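# Unfold a folding crate with four robot arms

## Task

Take the collapsed folding crate lying on the floor and erect it so that each of its four walls stands upright and each of its four corners is latched.

## Robot and tools

Robots. Four i2rt Big YAM arms, arm1 to arm4, each with six revolute joints, a two-finger gripper and a wrist camera aimed at the fingertips. The hand reaches roughly 1.0 m from the joint-1 axis. Feet (base_link) in the scene frame, metres, quaternion wxyz; each foot faces along its own +x: arm1 x=-0.344 y=+0.564 z=+0.400 (+0.769, -0.004, +0.000, -0.639); arm2 x=-0.347 y=-0.575 z=+0.384 (+0.754, +0.000, +0.000, +0.657); arm3 x=+0.320 y=+0.573 z=+0.372 (+0.627, +0.001, -0.001, -0.779); arm4 x=+0.356 y=-0.566 z=+0.334 (+0.630, +0.000, +0.000, +0.777).

Frames. Every pose uses one scene frame in metres, origin on the floor, +z up. The hand point sits between the finger pads, about 1 cm short of the tips; the fingers extend along the hand's +z and open and close along its y. Printed hand positions can be off, more so at long reach. hand_target is the hand pose that the currently held joint targets would produce.

move. Arguments arm1, arm2, arm3, arm4 (each optional, one object per arm) and cameras. An arm's object may hold:
- joints: absolute targets keyed by name. joint1_rad -2.879 to 2.879 (base yaw, positive counter-clockwise from above, 0 points along the foot's +x); joint2_rad 0 to 3.141 (shoulder, 0 = upper arm back and about level, increasing lifts it up then forward); joint3_rad 0 to 3.019 (elbow, 0 = folded, increasing opens); joint4_rad -1.692 to 1.57 (hand pitch, positive tilts fingers up); joint5_rad -1.57 to 1.57 (sideways swing, positive to the arm's right); joint6_rad -2.094 to 2.094 (roll, positive clockwise seen from behind); gripper_m 0 to 0.093, the fingertip gap in metres. Done tolerances: ±0.045, ±0.14, ±0.09, ±0.055, ±0.03, ±0.035 rad, ±0.003 m. Joint moves run at each joint's full speed, so the hand may sweep widely and strike hard.
- min_time_s: 0.1 to 8 s, the shortest duration for that arm's joint motions. Too short accelerates the move up to rated motor speed; a fast, stretched arm may overshoot by up to about 30 degrees, more when loaded.
- target: seven numbers [x, y, z, qw, qx, qy, qz], an absolute hand pose in the scene frame (metres, unit quaternion), reached along a straight line from hand_target. With target, joints may carry only gripper_m or the call is refused.
- speed: top hand speed, 0.002 to 0.5 m/s, default 0.25; rotation capped at twice that number in rad/s.
All motions in one call start together; hand paths in one call finish together; hand paths stop after 10 s and no action exceeds 15 s. Each control step clips the path pose to within 100 mm and 20 degrees of the measured hand, then uses damped inverse kinematics (position favoured). Paths ignore obstacles and other arms; the hand can lag, drift off the line or exceed speed, especially near full extension. Arms or joints you omit may still be driving to older targets. cameras: list from arm1_cam_wrist to arm4_cam_wrist, cam_high, cam_low, or ["all"]; [] gives none; omitted gives all only for an empty move. An unknown name invalidates the call. An empty move returns full state, scene number and task.

wait: seconds 0 to 10, plus cameras; runs the sim without new commands.
zoom_image: camera name and region [x0, y0, x1, y1] in pixels from the top-left, at most 504 by 504, on that camera's newest image only.
read_manual: section "licences"; returns licence text only.
finished_scene: scene = current scene number; irreversible; later calls in that reply act on the next scene. The crate must remain set up without help.

Call order. If a move or wait is refused or a stop hits it, the reply's remaining move, wait and finished_scene calls are skipped; a merely invalid call (e.g. bad key) does not skip them. The simulation keeps running while you think, holding the last command.

Results. "move" names arms that got motion; "as last shown" marks uncommanded arms, whose status reads "not commanded". "pictures" gives image order. Joint velocities are rad/s (gripper m/s) in joint_positions order; "within noise" means the arm is still. Joint torques (N m, arm joints only, positive toward larger angles) include offsets, friction and noise; entries 3 and 4 wrap at ±28. Statuses: done (hand within 1 cm and 2 degrees); off_target (resting away, maybe still pushing); time_out (a stop: joints keep a target, shown in on_its_own); joint command not followed or pose unreachable (targets withheld by a collision check; gripper still acts); not_followed (hand target dropped, joint targets may still be retried). The check can be late and lets fingers, gripper housings and wrist cameras of two arms meet. Tiny moves may not start.

Gripper readings in air read up to 0.003 m wide; squeezing a hard part they sit up to 0.005 m under or 0.002 m over its width. A target just under first-contact reading grips lightly; 0.005 m under holds full force (about 50 to 64 N per pad).

Cameras: wrist cameras fisheye 672x504; cam_high and cam_low pinhole 672x504 (fovy about 44.7 and 46.0 degrees).

Avoid: arms pressing hard on each other (ends the scene; no state line reports contact), closing a gripper on another arm's fingers, hard hits on fixed or heavy things, dropping or releasing the crate while moving, letting parts fall far, and long pushing or holding while stretched out: motors heat, MOTOR HOT appears at 85 °C and at 100 °C an OVER-TEMPERATURE FAULT drops the arm for 30 to 60 s; then resend targets marked limit_stop_at_motor_heat. The arms keep pushing after contact and have geared play.

Each tool is called after "Call:" as name([rows], argument=value, ...), one row to a line, values as JSON.

## Session

Call:
move(cameras=["all"])

Scene clock: 0.00 s.
Joint torques (N m): no reading
Motor temperatures (°C): arm1=[26 28 28 24 27 23 24] | arm2=[24 25 23 24 28 27 25] | arm3=[26 24 27 24 26 24 27] | arm4=[25 26 26 31 26 25 27]
Heat: arm1: hottest joint2_rad 28 °C; arm2: hottest joint5_rad 28 °C; arm3: hottest joint3_rad 27 °C; arm4: hottest joint4_rad 31 °C.
Joint velocities: within noise
arm1.joint_positions: joint1_rad=-0.585 joint2_rad=+0.620 joint3_rad=+1.408 joint4_rad=-1.557 joint5_rad=+0.189 joint6_rad=-0.039 gripper_m=+0.09396
arm1.joint_status: not commanded
arm1.hand: x=-0.4492 y=+0.3975 z=+0.9079 quat_wxyz=(-0.135, -0.774, -0.490, +0.378) (m; scene frame)
arm1.hand_target: x=-0.4485 y=+0.3991 z=+0.9182 quat_wxyz=(-0.142, -0.770, -0.486, +0.388) (m; scene frame)
arm1.hand_status: not commanded
arm2.joint_positions: joint1_rad=+0.742 joint2_rad=+0.634 joint3_rad=+1.438 joint4_rad=-1.211 joint5_rad=-0.133 joint6_rad=-0.320 gripper_m=+0.09396
arm2.joint_status: not commanded
arm2.hand: x=-0.5072 y=-0.3840 z=+0.9710 quat_wxyz=(-0.284, +0.802, -0.229, -0.472) (m; scene frame)
arm2.hand_target: x=-0.5054 y=-0.3866 z=+0.9837 quat_wxyz=(-0.292, +0.795, -0.226, -0.481) (m; scene frame)
arm2.hand_status: not commanded
arm3.joint_positions: joint1_rad=+0.368 joint2_rad=+0.623 joint3_rad=+1.401 joint4_rad=-1.238 joint5_rad=-0.070 joint6_rad=+0.635 gripper_m=+0.09396
arm3.joint_status: not commanded
arm3.hand: x=+0.3681 y=+0.3300 z=+0.9365 quat_wxyz=(-0.499, -0.717, -0.455, +0.173) (m; scene frame)
arm3.hand_target: x=+0.3677 y=+0.3328 z=+0.9459 quat_wxyz=(-0.507, -0.712, -0.452, +0.176) (m; scene frame)
arm3.hand_status: not commanded
arm4.joint_positions: joint1_rad=+0.790 joint2_rad=+0.548 joint3_rad=+1.366 joint4_rad=-1.267 joint5_rad=+0.243 joint6_rad=-0.097 gripper_m=+0.09396
arm4.joint_status: not commanded
arm4.hand: x=+0.1990 y=-0.4148 z=+0.8936 quat_wxyz=(-0.270, +0.802, -0.261, -0.465) (m; scene frame)
arm4.hand_target: x=+0.2021 y=-0.4168 z=+0.9027 quat_wxyz=(-0.273, +0.796, -0.260, -0.474) (m; scene frame)
arm4.hand_status: not commanded
pictures: arm1_cam_wrist, arm2_cam_wrist, arm3_cam_wrist, arm4_cam_wrist, cam_high, cam_low

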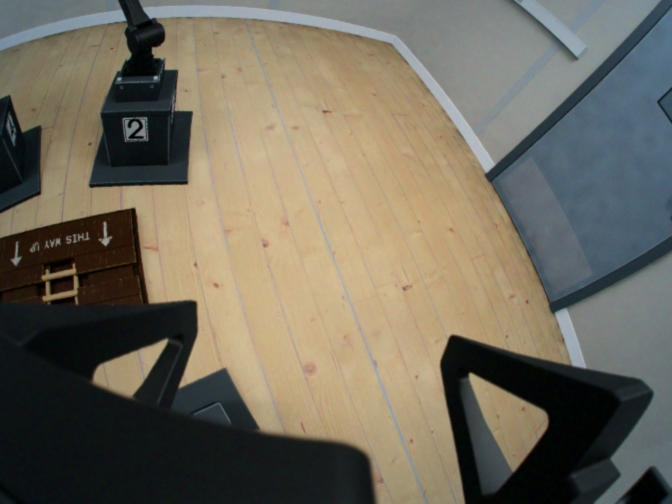

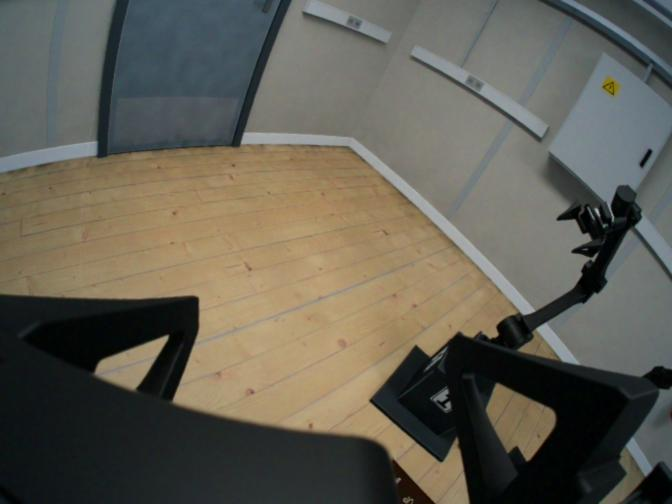

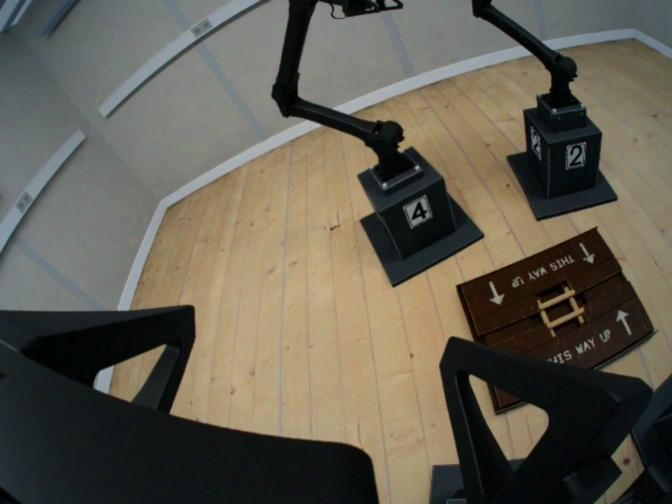

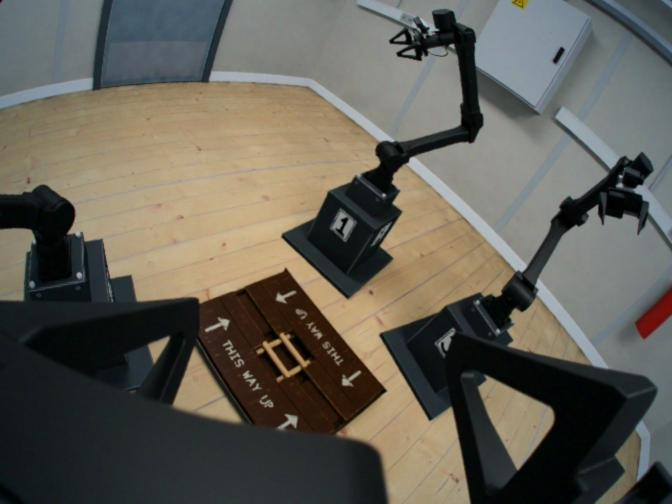

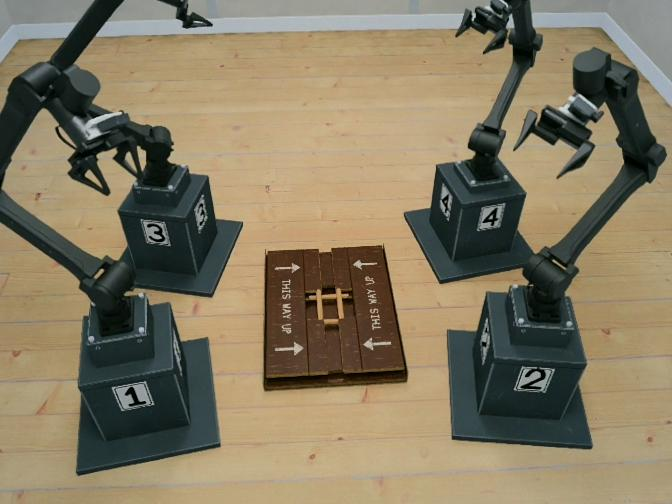

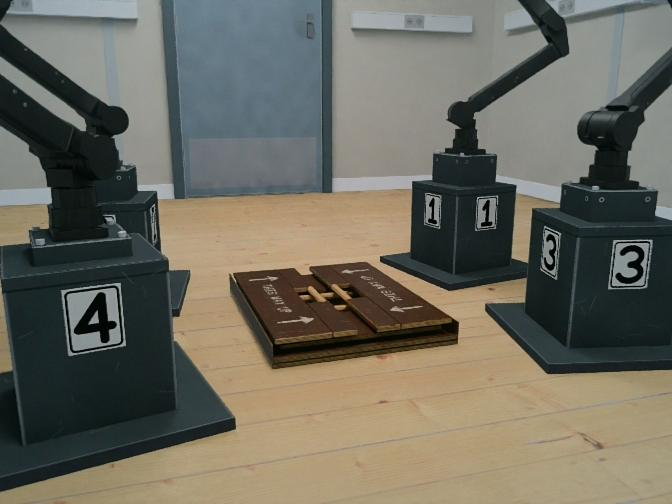

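Call:
zoom_image(camera="cam_high", region=[240, 230, 430, 400])

Call:
zoom_image(camera="cam_low", region=[220, 240, 470, 380])

Call:
zoom_image(camera="arm4_cam_wrist", region=[180, 250, 400, 450])

Call:
zoom_image(camera="arm3_cam_wrist", region=[440, 210, 672, 430])

Scaled by 2.653 from the camera's image (finer frame: 960x720).

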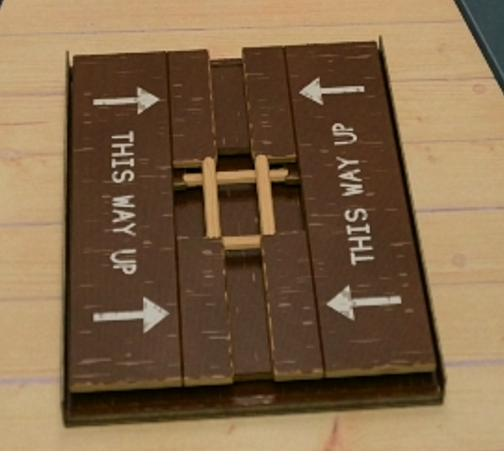

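Scaled by 2.016 from the camera's image (finer frame: 960x720).

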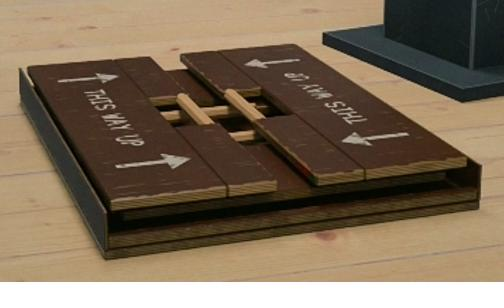

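Scaled by 2.291 from the camera's image (finer frame: 960x720).

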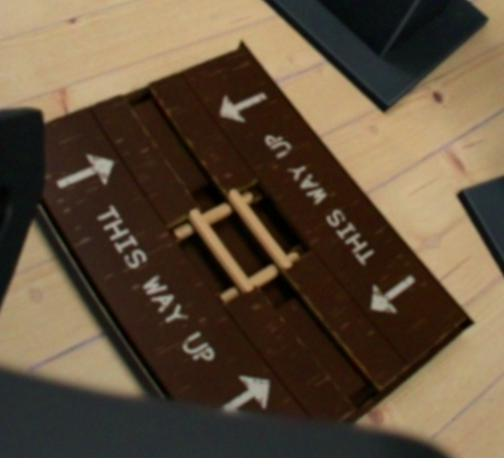

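Scaled by 2.172 from the camera's image (finer frame: 960x720).

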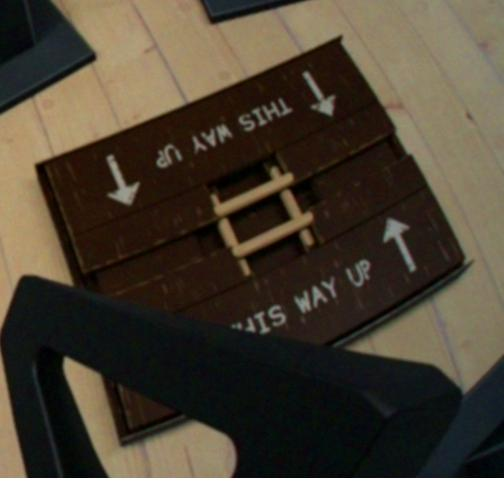

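Call:
move(arm3={"target": [-0.03, 0.08, 0.42, 0, 1, 0, 0], "speed": 0.4}, arm2={"target": [-0.03, -0.32, 0.42, 0, 0, 1, 0], "speed": 0.4}, arm1={"target": [-0.36, 0.12, 0.45, 0, 0.7071, 0.7071, 0], "speed": 0.4}, arm4={"target": [0.34, -0.12, 0.45, 0, 0.7071, -0.7071, 0], "speed": 0.4}, cameras=["all"])

Scene clock: 37.80 s.
Joint torques (N m): arm1=[0.73 -14.51 10.13 0.68 0.06 -0.09] | arm2=[-0.5 -13.33 8.29 0.17 0.14 0.05] | arm3=[-1.2 -16.97 10.03 -0.23 0.29 0.19] | arm4=[1.32 -12.16 12.9 -0.44 -0.04 0.29]
Motor temperatures (°C): arm1=[26 28 30 25 26 23 24] | arm2=[24 25 25 25 28 26 25] | arm3=[26 24 30 24 26 23 27] | arm4=[25 26 29 31 26 25 27]
Heat: arm1: hottest joint3_rad 30 °C; arm2: hottest joint5_rad 28 °C; arm3: hottest joint3_rad 30 °C; arm4: hottest joint4_rad 31 °C.
move: arm1 off_target; arm2 off_target; arm3 off_target; arm4 off_target
Joint velocities: within noise
arm1.joint_positions: joint1_rad=-0.227 joint2_rad=+1.660 joint3_rad=+1.043 joint4_rad=-1.020 joint5_rad=-0.005 joint6_rad=-0.019 gripper_m=+0.09396
arm1.joint_status: not commanded
arm1.hand: x=-0.3609 y=+0.1465 z=+0.4357 quat_wxyz=(+0.021, -0.715, -0.699, -0.022)
arm1.hand_target: x=-0.3573 y=+0.1230 z=+0.4487 quat_wxyz=(+0.003, -0.707, -0.708, -0.004)
arm1.hand_status: off_target (0.030 m and 3.7 deg from the pose sent, 0.543 m and 53.4 deg at the start)
arm2.joint_positions: joint1_rad=-0.755 joint2_rad=+1.594 joint3_rad=+0.921 joint4_rad=-0.962 joint5_rad=-0.013 joint6_rad=+0.660 gripper_m=+0.09397
arm2.joint_status: not commanded
arm2.hand: x=-0.0513 y=-0.3341 z=+0.4063 quat_wxyz=(+0.029, +0.010, -0.999, +0.015)
arm2.hand_target: x=-0.0353 y=-0.3241 z=+0.4194 quat_wxyz=(+0.012, +0.003, -1.000, +0.003)
arm2.hand_status: off_target (0.029 m and 3.9 deg from the pose sent, 0.732 m and 153.5 deg at the start)
arm3.joint_positions: joint1_rad=-0.396 joint2_rad=+2.010 joint3_rad=+1.595 joint4_rad=-1.179 joint5_rad=-0.007 joint6_rad=+0.940 gripper_m=+0.09396
arm3.joint_status: not commanded
arm3.hand: x=-0.0164 y=+0.0916 z=+0.4128 quat_wxyz=(+0.008, -1.000, -0.010, -0.011)
arm3.hand_target: x=-0.0295 y=+0.0834 z=+0.4170 quat_wxyz=(+0.003, -1.000, +0.000, -0.006)
arm3.hand_status: off_target (0.019 m and 1.9 deg from the pose sent, 0.698 m and 88.4 deg at the start)
arm4.joint_positions: joint1_rad=-0.174 joint2_rad=+1.574 joint3_rad=+1.144 joint4_rad=-1.186 joint5_rad=-0.006 joint6_rad=+0.021 gripper_m=+0.09396
arm4.joint_status: not commanded
arm4.hand: x=+0.3412 y=-0.1396 z=+0.4362 quat_wxyz=(+0.018, +0.711, -0.703, +0.014)
arm4.hand_target: x=+0.3433 y=-0.1226 z=+0.4482 quat_wxyz=(+0.007, +0.703, -0.711, +0.004)
arm4.hand_status: off_target (0.024 m and 2.7 deg from the pose sent, 0.551 m and 82.6 deg at the start)
pictures: arm1_cam_wrist, arm2_cam_wrist, arm3_cam_wrist, arm4_cam_wrist, cam_high, cam_low

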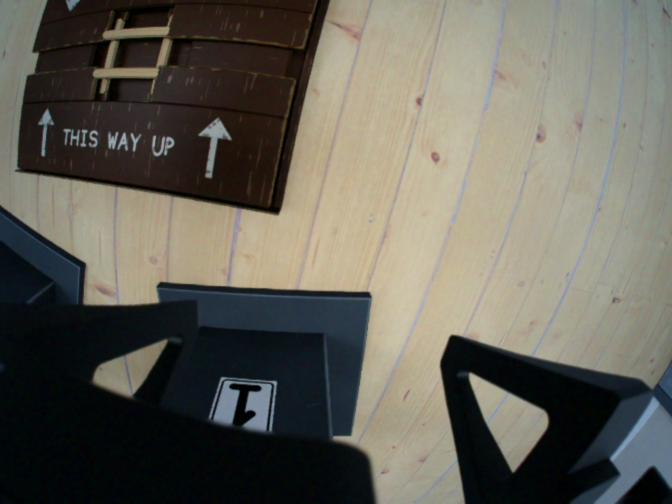

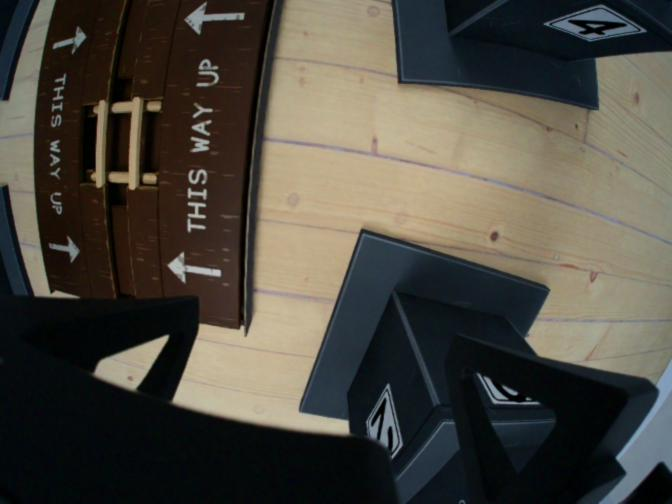

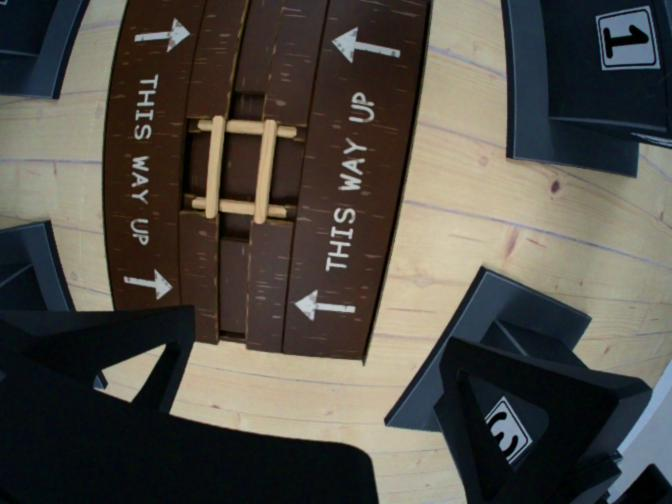

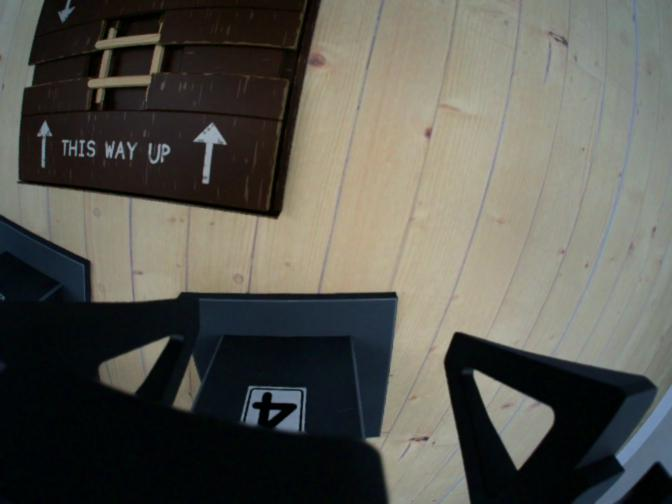

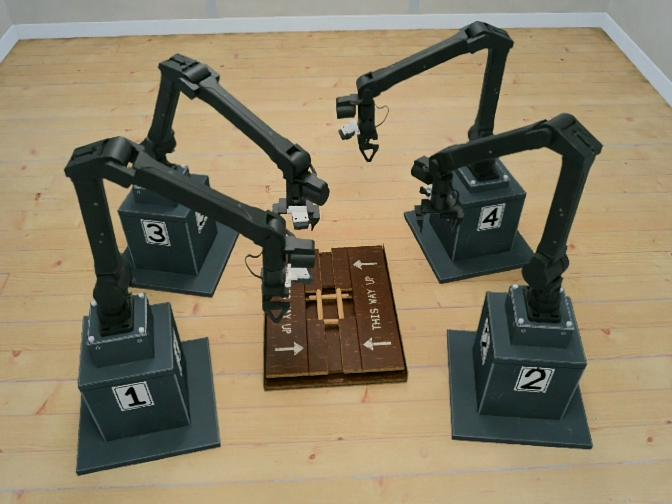

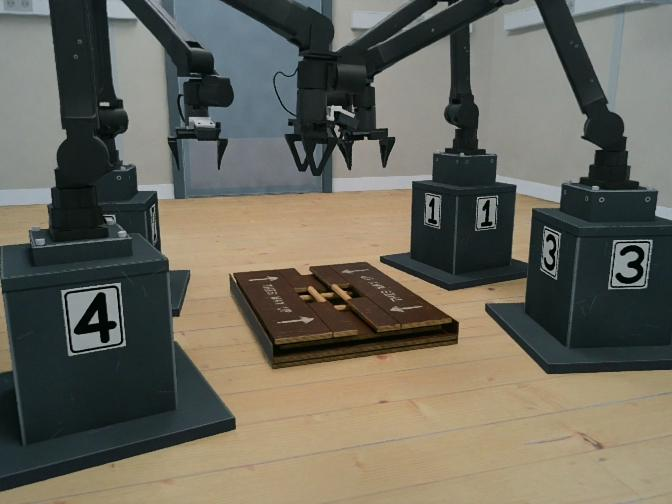

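Call:
zoom_image(camera="arm3_cam_wrist", region=[100, 0, 440, 370])

Call:
zoom_image(camera="arm1_cam_wrist", region=[10, 0, 340, 220])

Call:
zoom_image(camera="arm2_cam_wrist", region=[20, 0, 300, 340])

Scaled by 1.362 from the camera's image (finer frame: 960x720).

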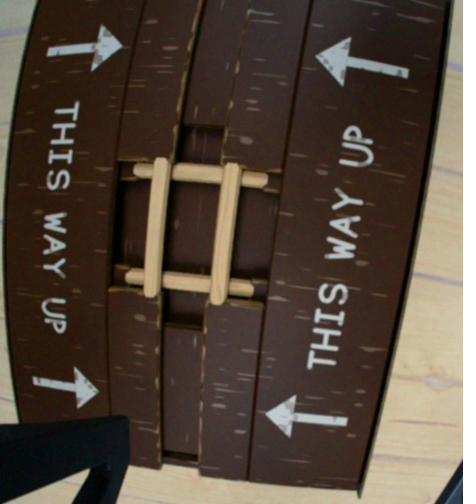

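Scaled by 1.527 from the camera's image (finer frame: 960x720).

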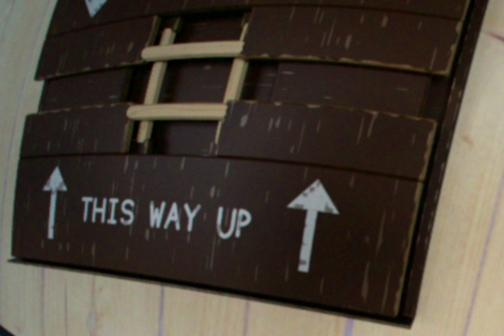

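Scaled by 1.482 from the camera's image (finer frame: 960x720).

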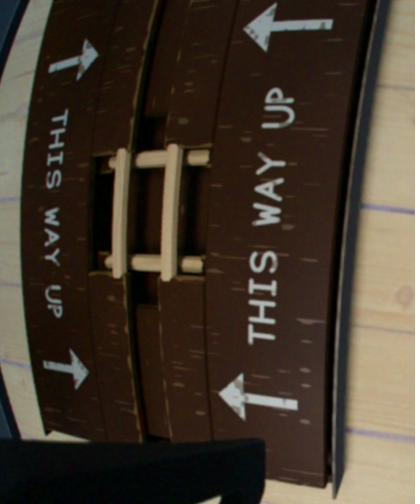

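Call:
move(arm3={"target": [-0.048, 0.017, 0.215, 0, 1, 0.02, 0], "speed": 0.3, "joints": {"gripper_m": 0.06}}, cameras=["arm3_cam_wrist", "cam_low", "arm2_cam_wrist"])

Scene clock: 59.67 s.
Joint torques (N m): arm1=[0.62 -15.21 10.07 0.65 0.06 -0.06] | arm2=[-0.5 -13.33 8.29 0.17 0.14 0.07] | arm3=[0.44 -20.25 8.46 0.4 0.3 0.15] | arm4=[1.26 -12.16 12.9 -0.46 -0.04 0.3]
Motor temperatures (°C): arm1=[26 28 31 24 26 23 24] | arm2=[24 26 26 25 28 26 25] | arm3=[26 26 32 24 26 23 27] | arm4=[25 27 31 31 26 25 27]
Heat: arm1: hottest joint3_rad 31 °C; arm2: hottest joint5_rad 28 °C; arm3: hottest joint3_rad 32 °C; arm4: hottest joint3_rad 31 °C.
move: arm3 off_target
Joint velocities: within noise
arm1, arm2, arm4: as last shown
arm3.joint_positions: joint1_rad=-0.370 joint2_rad=+2.432 joint3_rad=+1.779 joint4_rad=-0.939 joint5_rad=-0.001 joint6_rad=+0.940 gripper_m=+0.06013
arm3.joint_status: all done
arm3.hand: x=-0.0392 y=+0.0305 z=+0.2160 quat_wxyz=(+0.008, -1.000, -0.023, -0.008)
arm3.hand_target: x=-0.0425 y=+0.0161 z=+0.2147 quat_wxyz=(+0.000, -1.000, -0.024, +0.000)
arm3.hand_status: off_target (0.016 m and 1.3 deg from the pose sent, 0.214 m and 2.0 deg at the start)
pictures: arm2_cam_wrist, arm3_cam_wrist, cam_low

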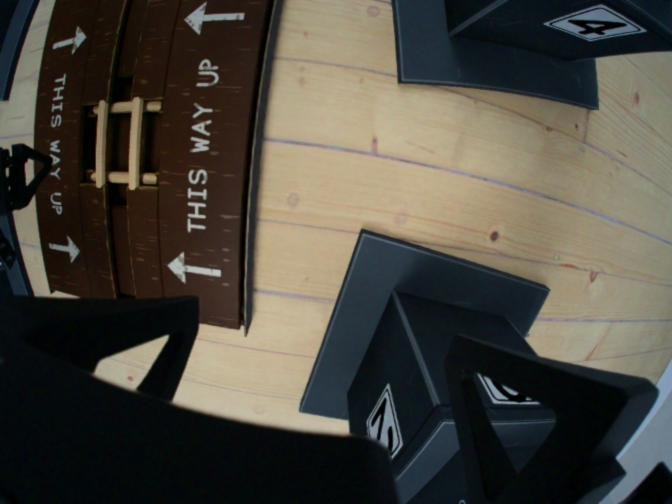

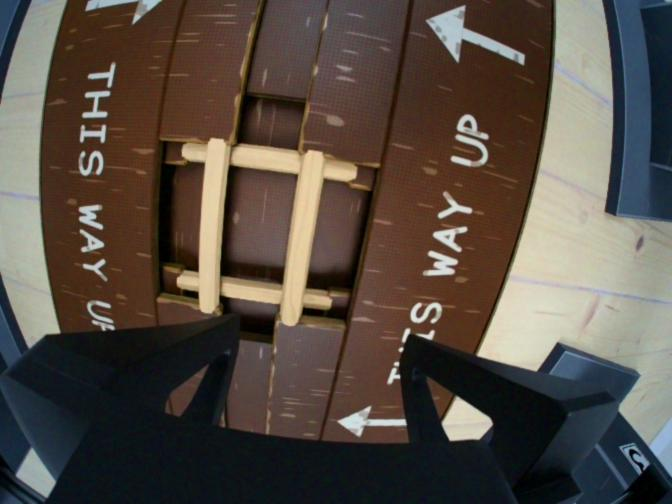

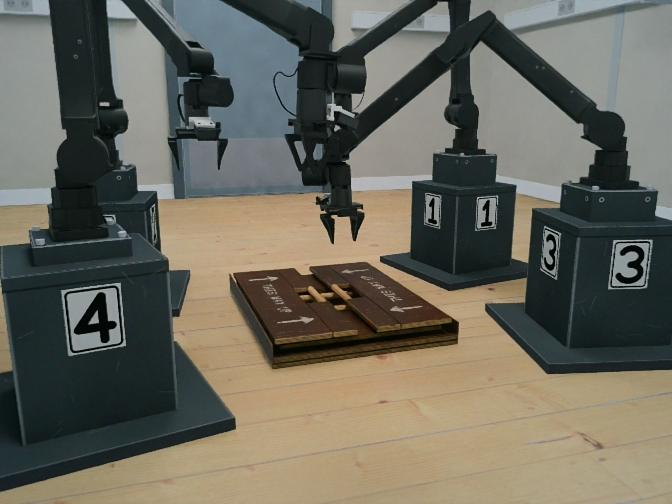

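Call:
move(arm3={"target": [-0.038, 0.008, 0.085, 0, 1, 0.02, 0], "speed": 0.2, "joints": {"gripper_m": 0.06}}, cameras=["arm3_cam_wrist", "cam_low", "arm1_cam_wrist"])

Scene clock: 68.33 s.
Joint torques (N m): arm1=[1.32 -14.92 10.15 0.61 0.1 -0.06] | arm2=[-0.44 -13.27 8.29 0.17 0.14 0.06] | arm3=[0.62 -20.84 7.65 0.57 0.27 0.18] | arm4=[1.32 -12.1 12.9 -0.46 -0.04 0.29]
Motor temperatures (°C): arm1=[26 28 32 24 26 23 24] | arm2=[24 26 27 25 28 26 25] | arm3=[26 27 32 24 26 23 27] | arm4=[25 27 31 31 26 25 27]
Heat: arm1: hottest joint3_rad 32 °C; arm2: hottest joint5_rad 28 °C; arm3: hottest joint3_rad 32 °C; arm4: hottest joint3_rad 31 °C.
move: arm3 off_target
Joint velocities: within noise
arm1, arm2, arm4: as last shown
arm3.joint_positions: joint1_rad=-0.363 joint2_rad=+2.684 joint3_rad=+1.898 joint4_rad=-0.804 joint5_rad=+0.000 joint6_rad=+0.955 gripper_m=+0.06012
arm3.joint_status: all done
arm3.hand: x=-0.0388 y=+0.0237 z=+0.0894 quat_wxyz=(+0.007, -1.000, -0.018, -0.006)
arm3.hand_target: x=-0.0388 y=+0.0103 z=+0.0858 quat_wxyz=(+0.000, -1.000, -0.019, +0.001)
arm3.hand_status: off_target (0.016 m and 1.1 deg from the pose sent, 0.133 m and 1.3 deg at the start)
pictures: arm1_cam_wrist, arm3_cam_wrist, cam_low

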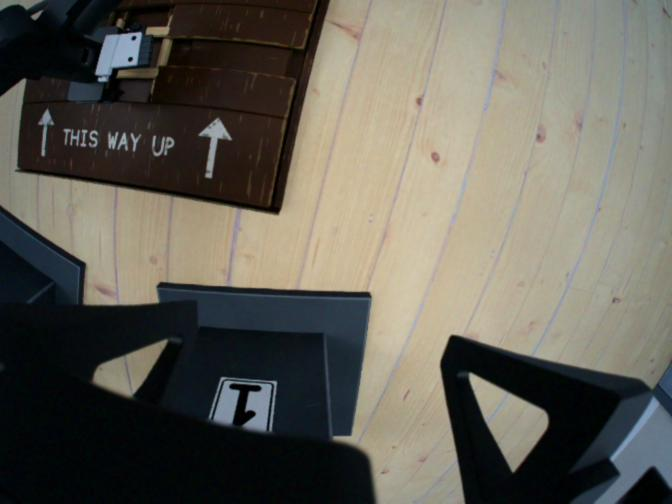

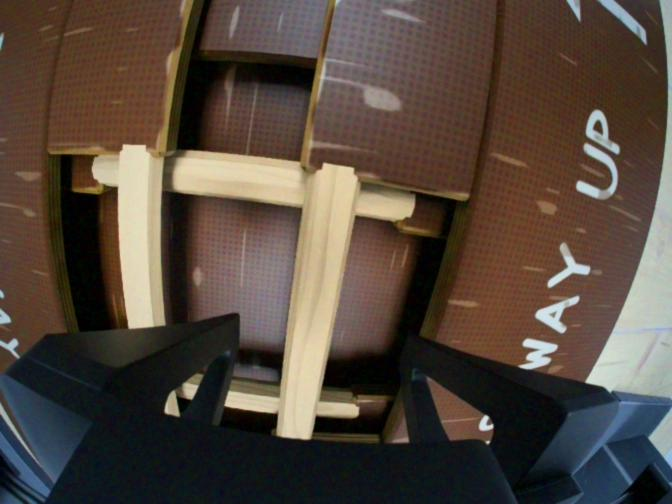

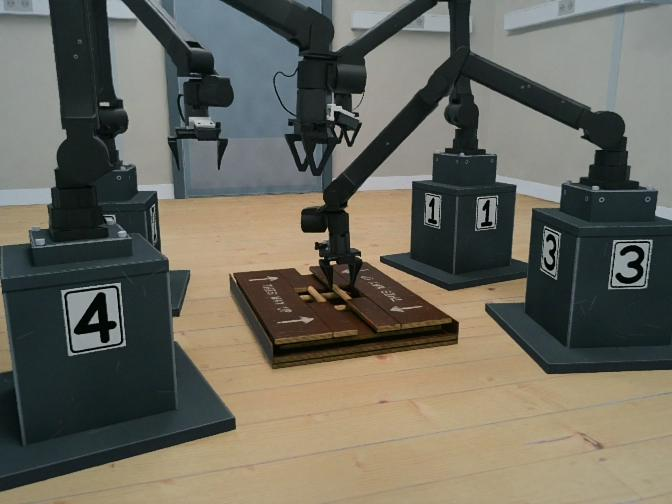

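Call:
move(arm3={"target": [-0.030, 0.006, 0.061, 0, 1, 0.022, 0], "speed": 0.15, "joints": {"gripper_m": 0.06}}, cameras=["arm3_cam_wrist"])

Scene clock: 83.17 s.
Joint torques (N m): arm1=[1.14 -15.27 10.11 0.69 0.06 -0.06] | arm2=[-0.5 -13.33 8.29 0.18 0.14 0.07] | arm3=[-0.03 -19.19 7.47 0.59 0.3 0.15] | arm4=[1.32 -12.16 12.9 -0.46 -0.04 0.29]
Motor temperatures (°C): arm1=[26 28 32 24 26 23 24] | arm2=[24 27 27 25 28 26 25] | arm3=[26 28 32 24 26 23 27] | arm4=[25 27 32 31 26 25 27]
Heat: arm1: hottest joint3_rad 32 °C; arm2: hottest joint5_rad 28 °C; arm3: hottest joint3_rad 32 °C; arm4: hottest joint3_rad 32 °C.
move: arm3 off_target
Joint velocities: within noise
arm1, arm2, arm4: as last shown
arm3.joint_positions: joint1_rad=-0.345 joint2_rad=+2.717 joint3_rad=+1.923 joint4_rad=-0.784 joint5_rad=+0.000 joint6_rad=+0.963 gripper_m=+0.06012
arm3.joint_status: all done
arm3.hand: x=-0.0305 y=+0.0142 z=+0.0744 quat_wxyz=(+0.003, -1.000, -0.023, -0.003)
arm3.hand_target: x=-0.0288 y=+0.0056 z=+0.0615 quat_wxyz=(-0.001, -1.000, -0.023, +0.001)
arm3.hand_status: off_target (0.016 m and 0.5 deg from the pose sent, 0.035 m and 1.2 deg at the start)

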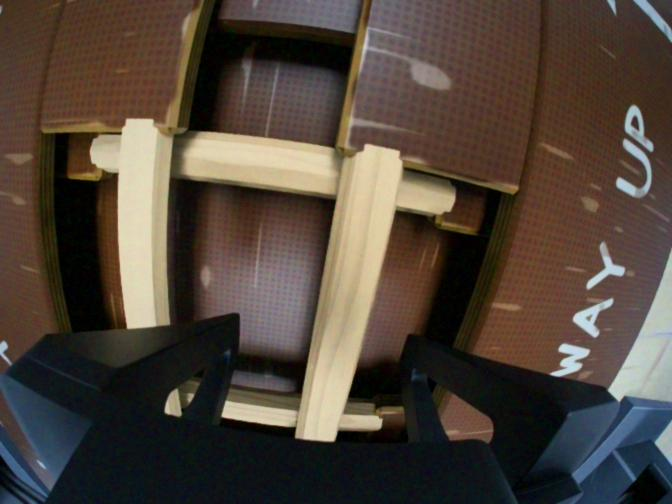

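Call:
move(arm3={"target": [-0.030, 0.012, 0.042, 0, 1, 0.022, 0], "speed": 0.15, "joints": {"gripper_m": 0.06}}, cameras=["arm3_cam_wrist"])

Scene clock: 86.90 s.
Joint torques (N m): arm1=[0.32 -14.45 10.11 0.87 0.02 -0.02] | arm2=[-0.44 -13.33 8.31 0.17 0.14 0.07] | arm3=[-0.32 -19.37 7.42 0.73 0.23 0.1] | arm4=[1.32 -12.16 12.9 -0.44 -0.04 0.29]
Motor temperatures (°C): arm1=[26 28 32 24 26 23 24] | arm2=[24 27 27 25 28 26 25] | arm3=[26 28 32 24 26 23 27] | arm4=[25 27 32 31 26 25 27]
Heat: arm1: hottest joint3_rad 32 °C; arm2: hottest joint5_rad 28 °C; arm3: hottest joint3_rad 32 °C; arm4: hottest joint3_rad 32 °C.
move: arm3 off_target
Joint velocities: within noise
arm1, arm2, arm4: as last shown
arm3.joint_positions: joint1_rad=-0.353 joint2_rad=+2.749 joint3_rad=+1.926 joint4_rad=-0.761 joint5_rad=+0.000 joint6_rad=+0.965 gripper_m=+0.06012
arm3.joint_status: all done
arm3.hand: x=-0.0311 y=+0.0226 z=+0.0547 quat_wxyz=(+0.006, -1.000, -0.019, -0.005)
arm3.hand_target: x=-0.0334 y=+0.0161 z=+0.0424 quat_wxyz=(+0.001, -1.000, -0.018, +0.000)
arm3.hand_status: off_target (0.017 m and 0.9 deg from the pose sent, 0.032 m and 0.5 deg at the start)

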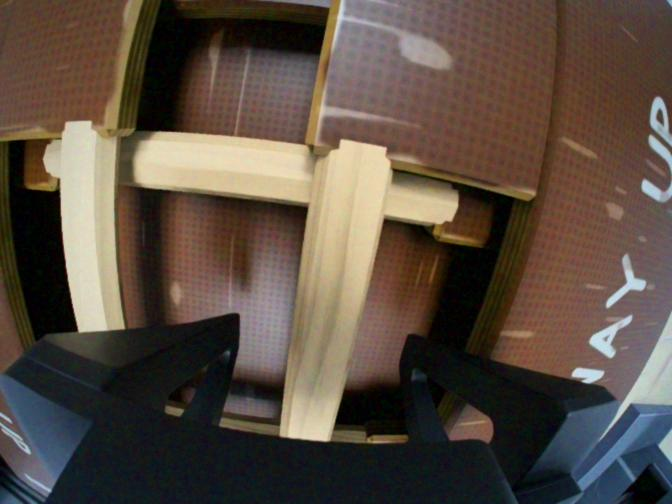

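Call:
move(arm3={"joints": {"gripper_m": 0.008}}, cameras=["arm3_cam_wrist"])

Scene clock: 88.30 s.
Joint torques (N m): arm1=[0.67 -15.03 10.26 0.79 0.09 -0.07] | arm2=[-0.5 -13.33 8.31 0.17 0.14 0.07] | arm3=[-0.5 -19.25 7.38 0.64 0.23 0.1] | arm4=[1.26 -12.16 12.9 -0.46 -0.04 0.29]
Motor temperatures (°C): arm1=[26 28 33 24 26 23 24] | arm2=[24 27 27 25 28 26 25] | arm3=[26 28 32 24 26 23 27] | arm4=[25 27 32 31 26 25 27]
Heat: arm1: hottest joint3_rad 33 °C; arm2: hottest joint5_rad 28 °C; arm3: hottest joint3_rad 32 °C; arm4: hottest joint3_rad 32 °C.
move: arm3 off_target
Joint velocities: within noise
arm1, arm2, arm4: as last shown
arm3.joint_positions: joint1_rad=-0.351 joint2_rad=+2.751 joint3_rad=+1.928 joint4_rad=-0.753 joint5_rad=+0.000 joint6_rad=+0.972 gripper_m=+0.01625
arm3.joint_status: gripper_m off_target (ended at +0.01627, target +0.00800)
arm3.hand: x=-0.0313 y=+0.0203 z=+0.0541 quat_wxyz=(+0.002, -1.000, -0.016, -0.003)
arm3.hand_target: x=-0.0327 y=+0.0155 z=+0.0417 quat_wxyz=(+0.000, -1.000, -0.015, +0.000)
arm3.hand_status: not commanded

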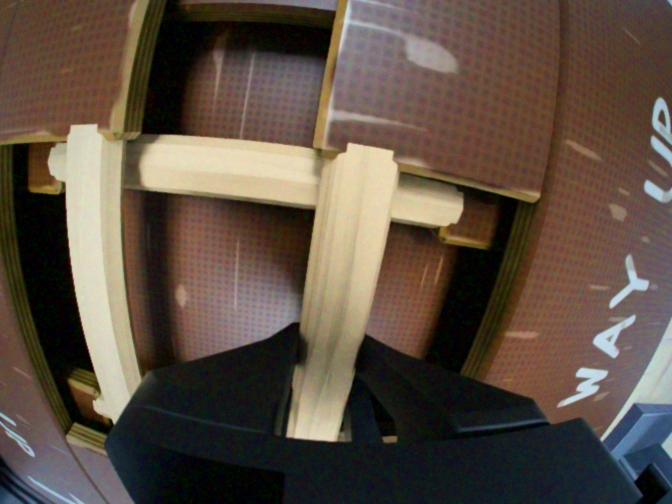

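Call:
move(arm3={"target": [-0.031, 0.030, 0.130, 0, 1, 0.018, 0], "speed": 0.15}, cameras=["arm3_cam_wrist", "cam_low"])

Scene clock: 91.97 s.
Joint torques (N m): arm1=[0.62 -14.51 10.1 0.84 0.07 -0.03] | arm2=[-0.44 -13.33 8.31 0.17 0.14 0.07] | arm3=[-0.5 -24.94 3.66 -1.48 0.46 -0.04] | arm4=[1.32 -12.16 12.9 -0.46 -0.04 0.29]
Motor temperatures (°C): arm1=[26 28 33 24 26 23 24] | arm2=[24 27 27 25 28 26 25] | arm3=[26 28 32 24 26 23 27] | arm4=[25 27 32 31 26 25 27]
Heat: arm1: hottest joint3_rad 33 °C; arm2: hottest joint5_rad 28 °C; arm3: hottest joint3_rad 32 °C; arm4: hottest joint3_rad 32 °C.
move: arm3 off_target
Joint velocities: within noise
arm1, arm2, arm4: as last shown
arm3.joint_positions: joint1_rad=-0.356 joint2_rad=+2.622 joint3_rad=+1.808 joint4_rad=-0.733 joint5_rad=-0.006 joint6_rad=+0.966 gripper_m=+0.01623
arm3.joint_status: not commanded
arm3.hand: x=-0.0311 y=+0.0245 z=+0.1042 quat_wxyz=(-0.011, -1.000, -0.017, +0.003)
arm3.hand_target: x=-0.0329 y=+0.0272 z=+0.1293 quat_wxyz=(-0.004, -1.000, -0.020, +0.002)
arm3.hand_status: off_target (0.026 m and 1.4 deg from the pose sent, 0.077 m and 0.5 deg at the start)

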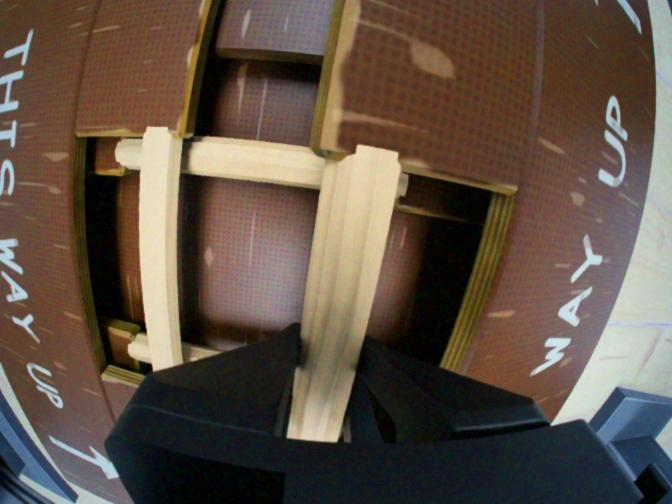

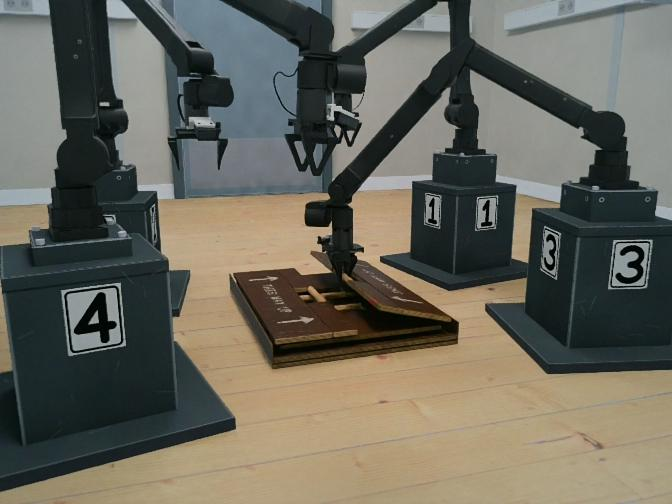

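Call:
move(arm3={"target": [-0.031, 0.075, 0.205, 0, 1, 0.018, 0], "speed": 0.2}, cameras=["arm3_cam_wrist", "cam_low"])

Scene clock: 103.97 s.
Joint torques (N m): arm1=[-0.32 -14.86 10.03 0.87 0.08 -0.04] | arm2=[-0.44 -13.27 8.29 0.18 0.15 0.07] | arm3=[-1.32 -23.77 3.29 -2.17 0.47 -0.04] | arm4=[1.32 -12.1 12.92 -0.46 -0.04 0.29]
Motor temperatures (°C): arm1=[26 28 33 24 26 23 24] | arm2=[24 27 27 25 28 26 25] | arm3=[26 30 31 24 26 23 28] | arm4=[25 27 33 31 26 25 27]
Heat: arm1: hottest joint3_rad 33 °C; arm2: hottest joint5_rad 28 °C; arm3: hottest joint3_rad 31 °C; arm4: hottest joint3_rad 33 °C.
move: arm3 off_target
Joint velocities: within noise
arm1, arm2, arm4: as last shown
arm3.joint_positions: joint1_rad=-0.389 joint2_rad=+2.412 joint3_rad=+1.604 joint4_rad=-0.731 joint5_rad=-0.007 joint6_rad=+0.931 gripper_m=+0.01617
arm3.joint_status: not commanded
arm3.hand: x=-0.0316 y=+0.0623 z=+0.1787 quat_wxyz=(-0.015, -1.000, -0.017, +0.005)
arm3.hand_target: x=-0.0309 y=+0.0736 z=+0.2036 quat_wxyz=(+0.000, -1.000, -0.019, +0.000)
arm3.hand_status: off_target (0.029 m and 1.8 deg from the pose sent, 0.113 m and 1.4 deg at the start)

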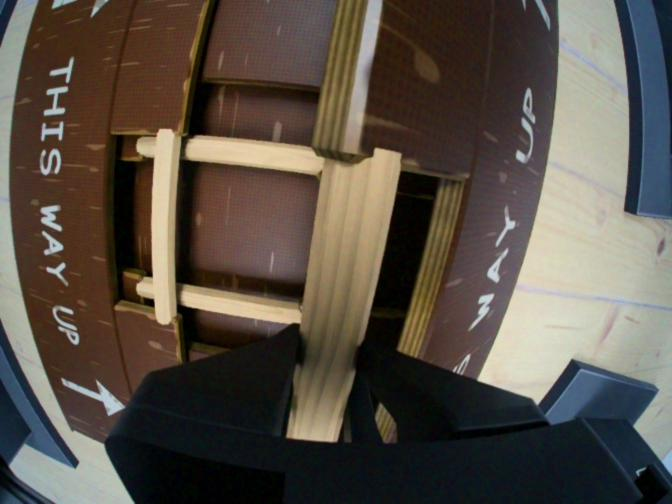

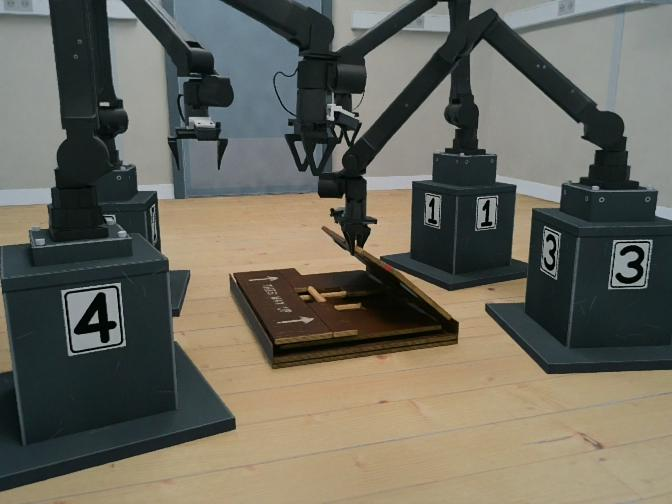

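Call:
move(arm3={"target": [-0.031, 0.142, 0.245, 0, 1, 0.018, 0], "speed": 0.2})

Call:
move(arm3={"target": [-0.031, 0.198, 0.25, 0, 1, 0.018, 0], "speed": 0.12}, cameras=["arm3_cam_wrist", "cam_low", "cam_high", "arm2_cam_wrist"])

Scene clock: 106.83 s.
Joint torques (N m): arm1=[0.73 -14.97 10.25 0.69 0.05 -0.02] | arm2=[-0.5 -13.33 8.31 0.18 0.14 0.07] | arm3=[-0.79 -20.95 3.28 -0.98 0.32 0.01] | arm4=[1.32 -12.1 12.9 -0.44 -0.04 0.29]
Motor temperatures (°C): arm1=[26 28 33 24 26 23 24] | arm2=[24 27 28 25 27 26 25] | arm3=[26 30 31 24 26 23 28] | arm4=[25 28 33 31 26 25 27]
Heat: arm1: hottest joint3_rad 33 °C; arm2: hottest joint3_rad 28 °C; arm3: hottest joint3_rad 31 °C; arm4: hottest joint3_rad 33 °C.
move: arm3 off_target
Joint velocities: within noise
arm1.joint_positions: joint1_rad=-0.227 joint2_rad=+1.660 joint3_rad=+1.043 joint4_rad=-1.020 joint5_rad=-0.005 joint6_rad=-0.019 gripper_m=+0.09396
arm1.joint_status: not commanded
arm1.hand: x=-0.3609 y=+0.1465 z=+0.4357 quat_wxyz=(+0.021, -0.715, -0.699, -0.022)
arm1.hand_target: x=-0.3573 y=+0.1230 z=+0.4487 quat_wxyz=(+0.003, -0.707, -0.708, -0.004)
arm1.hand_status: not commanded
arm2.joint_positions: joint1_rad=-0.755 joint2_rad=+1.594 joint3_rad=+0.921 joint4_rad=-0.962 joint5_rad=-0.013 joint6_rad=+0.660 gripper_m=+0.09397
arm2.joint_status: not commanded
arm2.hand: x=-0.0513 y=-0.3341 z=+0.4063 quat_wxyz=(+0.029, +0.010, -0.999, +0.015)
arm2.hand_target: x=-0.0353 y=-0.3241 z=+0.4194 quat_wxyz=(+0.012, +0.003, -1.000, +0.003)
arm2.hand_status: not commanded
arm3.joint_positions: joint1_rad=-0.463 joint2_rad=+2.225 joint3_rad=+1.386 joint4_rad=-0.719 joint5_rad=-0.001 joint6_rad=+0.859 gripper_m=+0.01590
arm3.joint_status: not commanded
arm3.hand: x=-0.0338 y=+0.1342 z=+0.2280 quat_wxyz=(-0.005, -1.000, -0.017, +0.002)
arm3.hand_target: x=-0.0308 y=+0.1415 z=+0.2449 quat_wxyz=(+0.000, -1.000, -0.019, +0.000)
arm3.hand_status: off_target (0.019 m and 0.7 deg from the pose sent, 0.104 m and 1.8 deg at the start)
arm4.joint_positions: joint1_rad=-0.174 joint2_rad=+1.574 joint3_rad=+1.144 joint4_rad=-1.186 joint5_rad=-0.006 joint6_rad=+0.021 gripper_m=+0.09396
arm4.joint_status: not commanded
arm4.hand: x=+0.3412 y=-0.1396 z=+0.4362 quat_wxyz=(+0.018, +0.711, -0.703, +0.014)
arm4.hand_target: x=+0.3433 y=-0.1226 z=+0.4482 quat_wxyz=(+0.007, +0.703, -0.711, +0.004)
arm4.hand_status: not commanded
pictures: none

Scene clock: 108.00 s.
Joint torques (N m): arm1=[0.44 -15.15 10.15 0.77 0.07 -0.05] | arm2=[-0.56 -13.33 8.29 0.17 0.14 0.07] | arm3=[-1.61 -20.13 2.02 -1.52 0.76 -0.02] | arm4=[1.32 -12.16 12.9 -0.44 -0.04 0.29]
Motor temperatures (°C): arm1=[26 28 33 24 26 23 24] | arm2=[24 27 28 25 27 26 25] | arm3=[26 30 31 24 26 23 28] | arm4=[25 28 33 31 26 25 27]
Heat: arm1: hottest joint3_rad 33 °C; arm2: hottest joint3_rad 28 °C; arm3: hottest joint3_rad 31 °C; arm4: hottest joint3_rad 33 °C.
move: arm3 off_target
Joint velocities: within noise
arm1, arm2, arm4: as last shown
arm3.joint_positions: joint1_rad=-0.517 joint2_rad=+2.139 joint3_rad=+1.253 joint4_rad=-0.638 joint5_rad=-0.017 joint6_rad=+0.805 gripper_m=+0.01590
arm3.joint_status: not commanded
arm3.hand: x=-0.0357 y=+0.1734 z=+0.2399 quat_wxyz=(-0.023, -1.000, -0.017, +0.008)
arm3.hand_target: x=-0.0292 y=+0.1947 z=+0.2494 quat_wxyz=(-0.001, -1.000, -0.016, +0.000)
arm3.hand_status: off_target (0.027 m and 2.8 deg from the pose sent, 0.068 m and 0.7 deg at the start)
pictures: arm2_cam_wrist, arm3_cam_wrist, cam_high, cam_low

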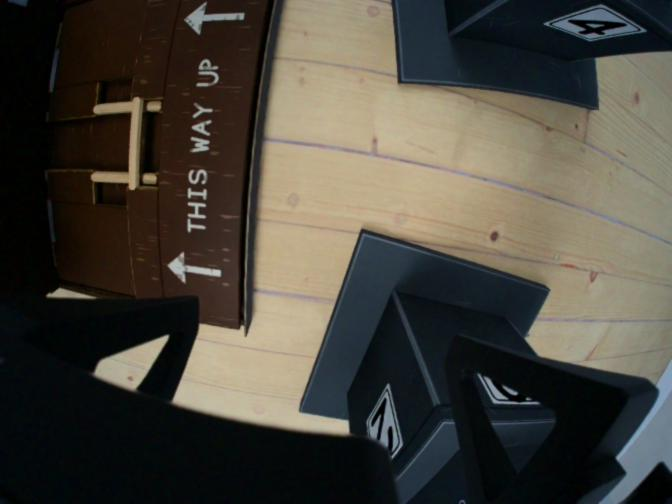

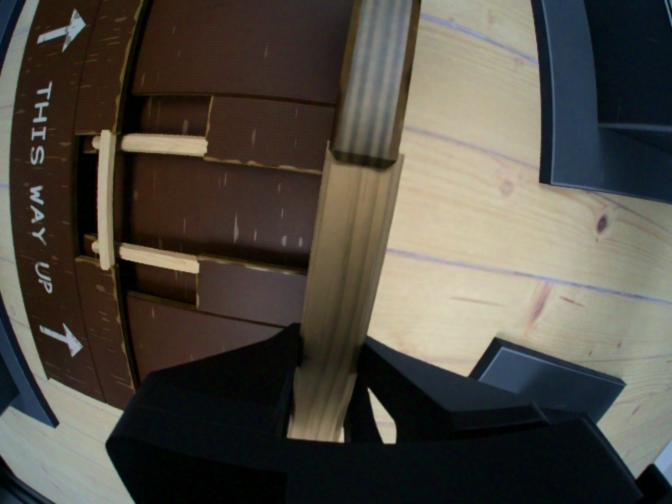

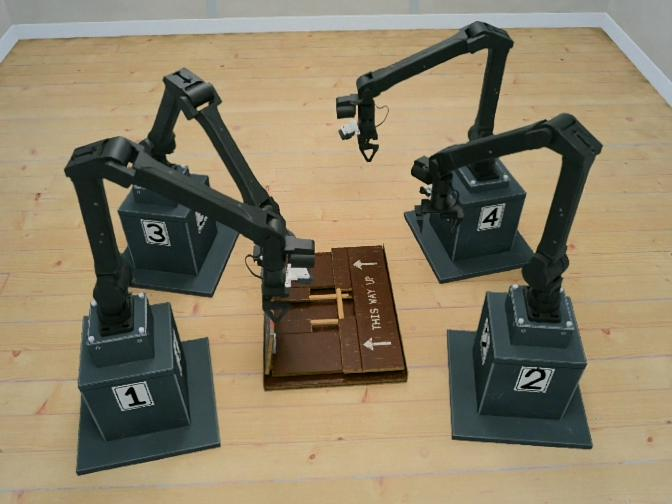

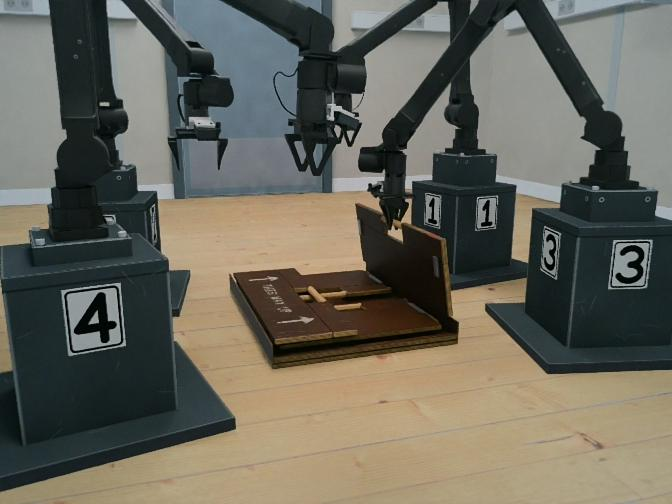

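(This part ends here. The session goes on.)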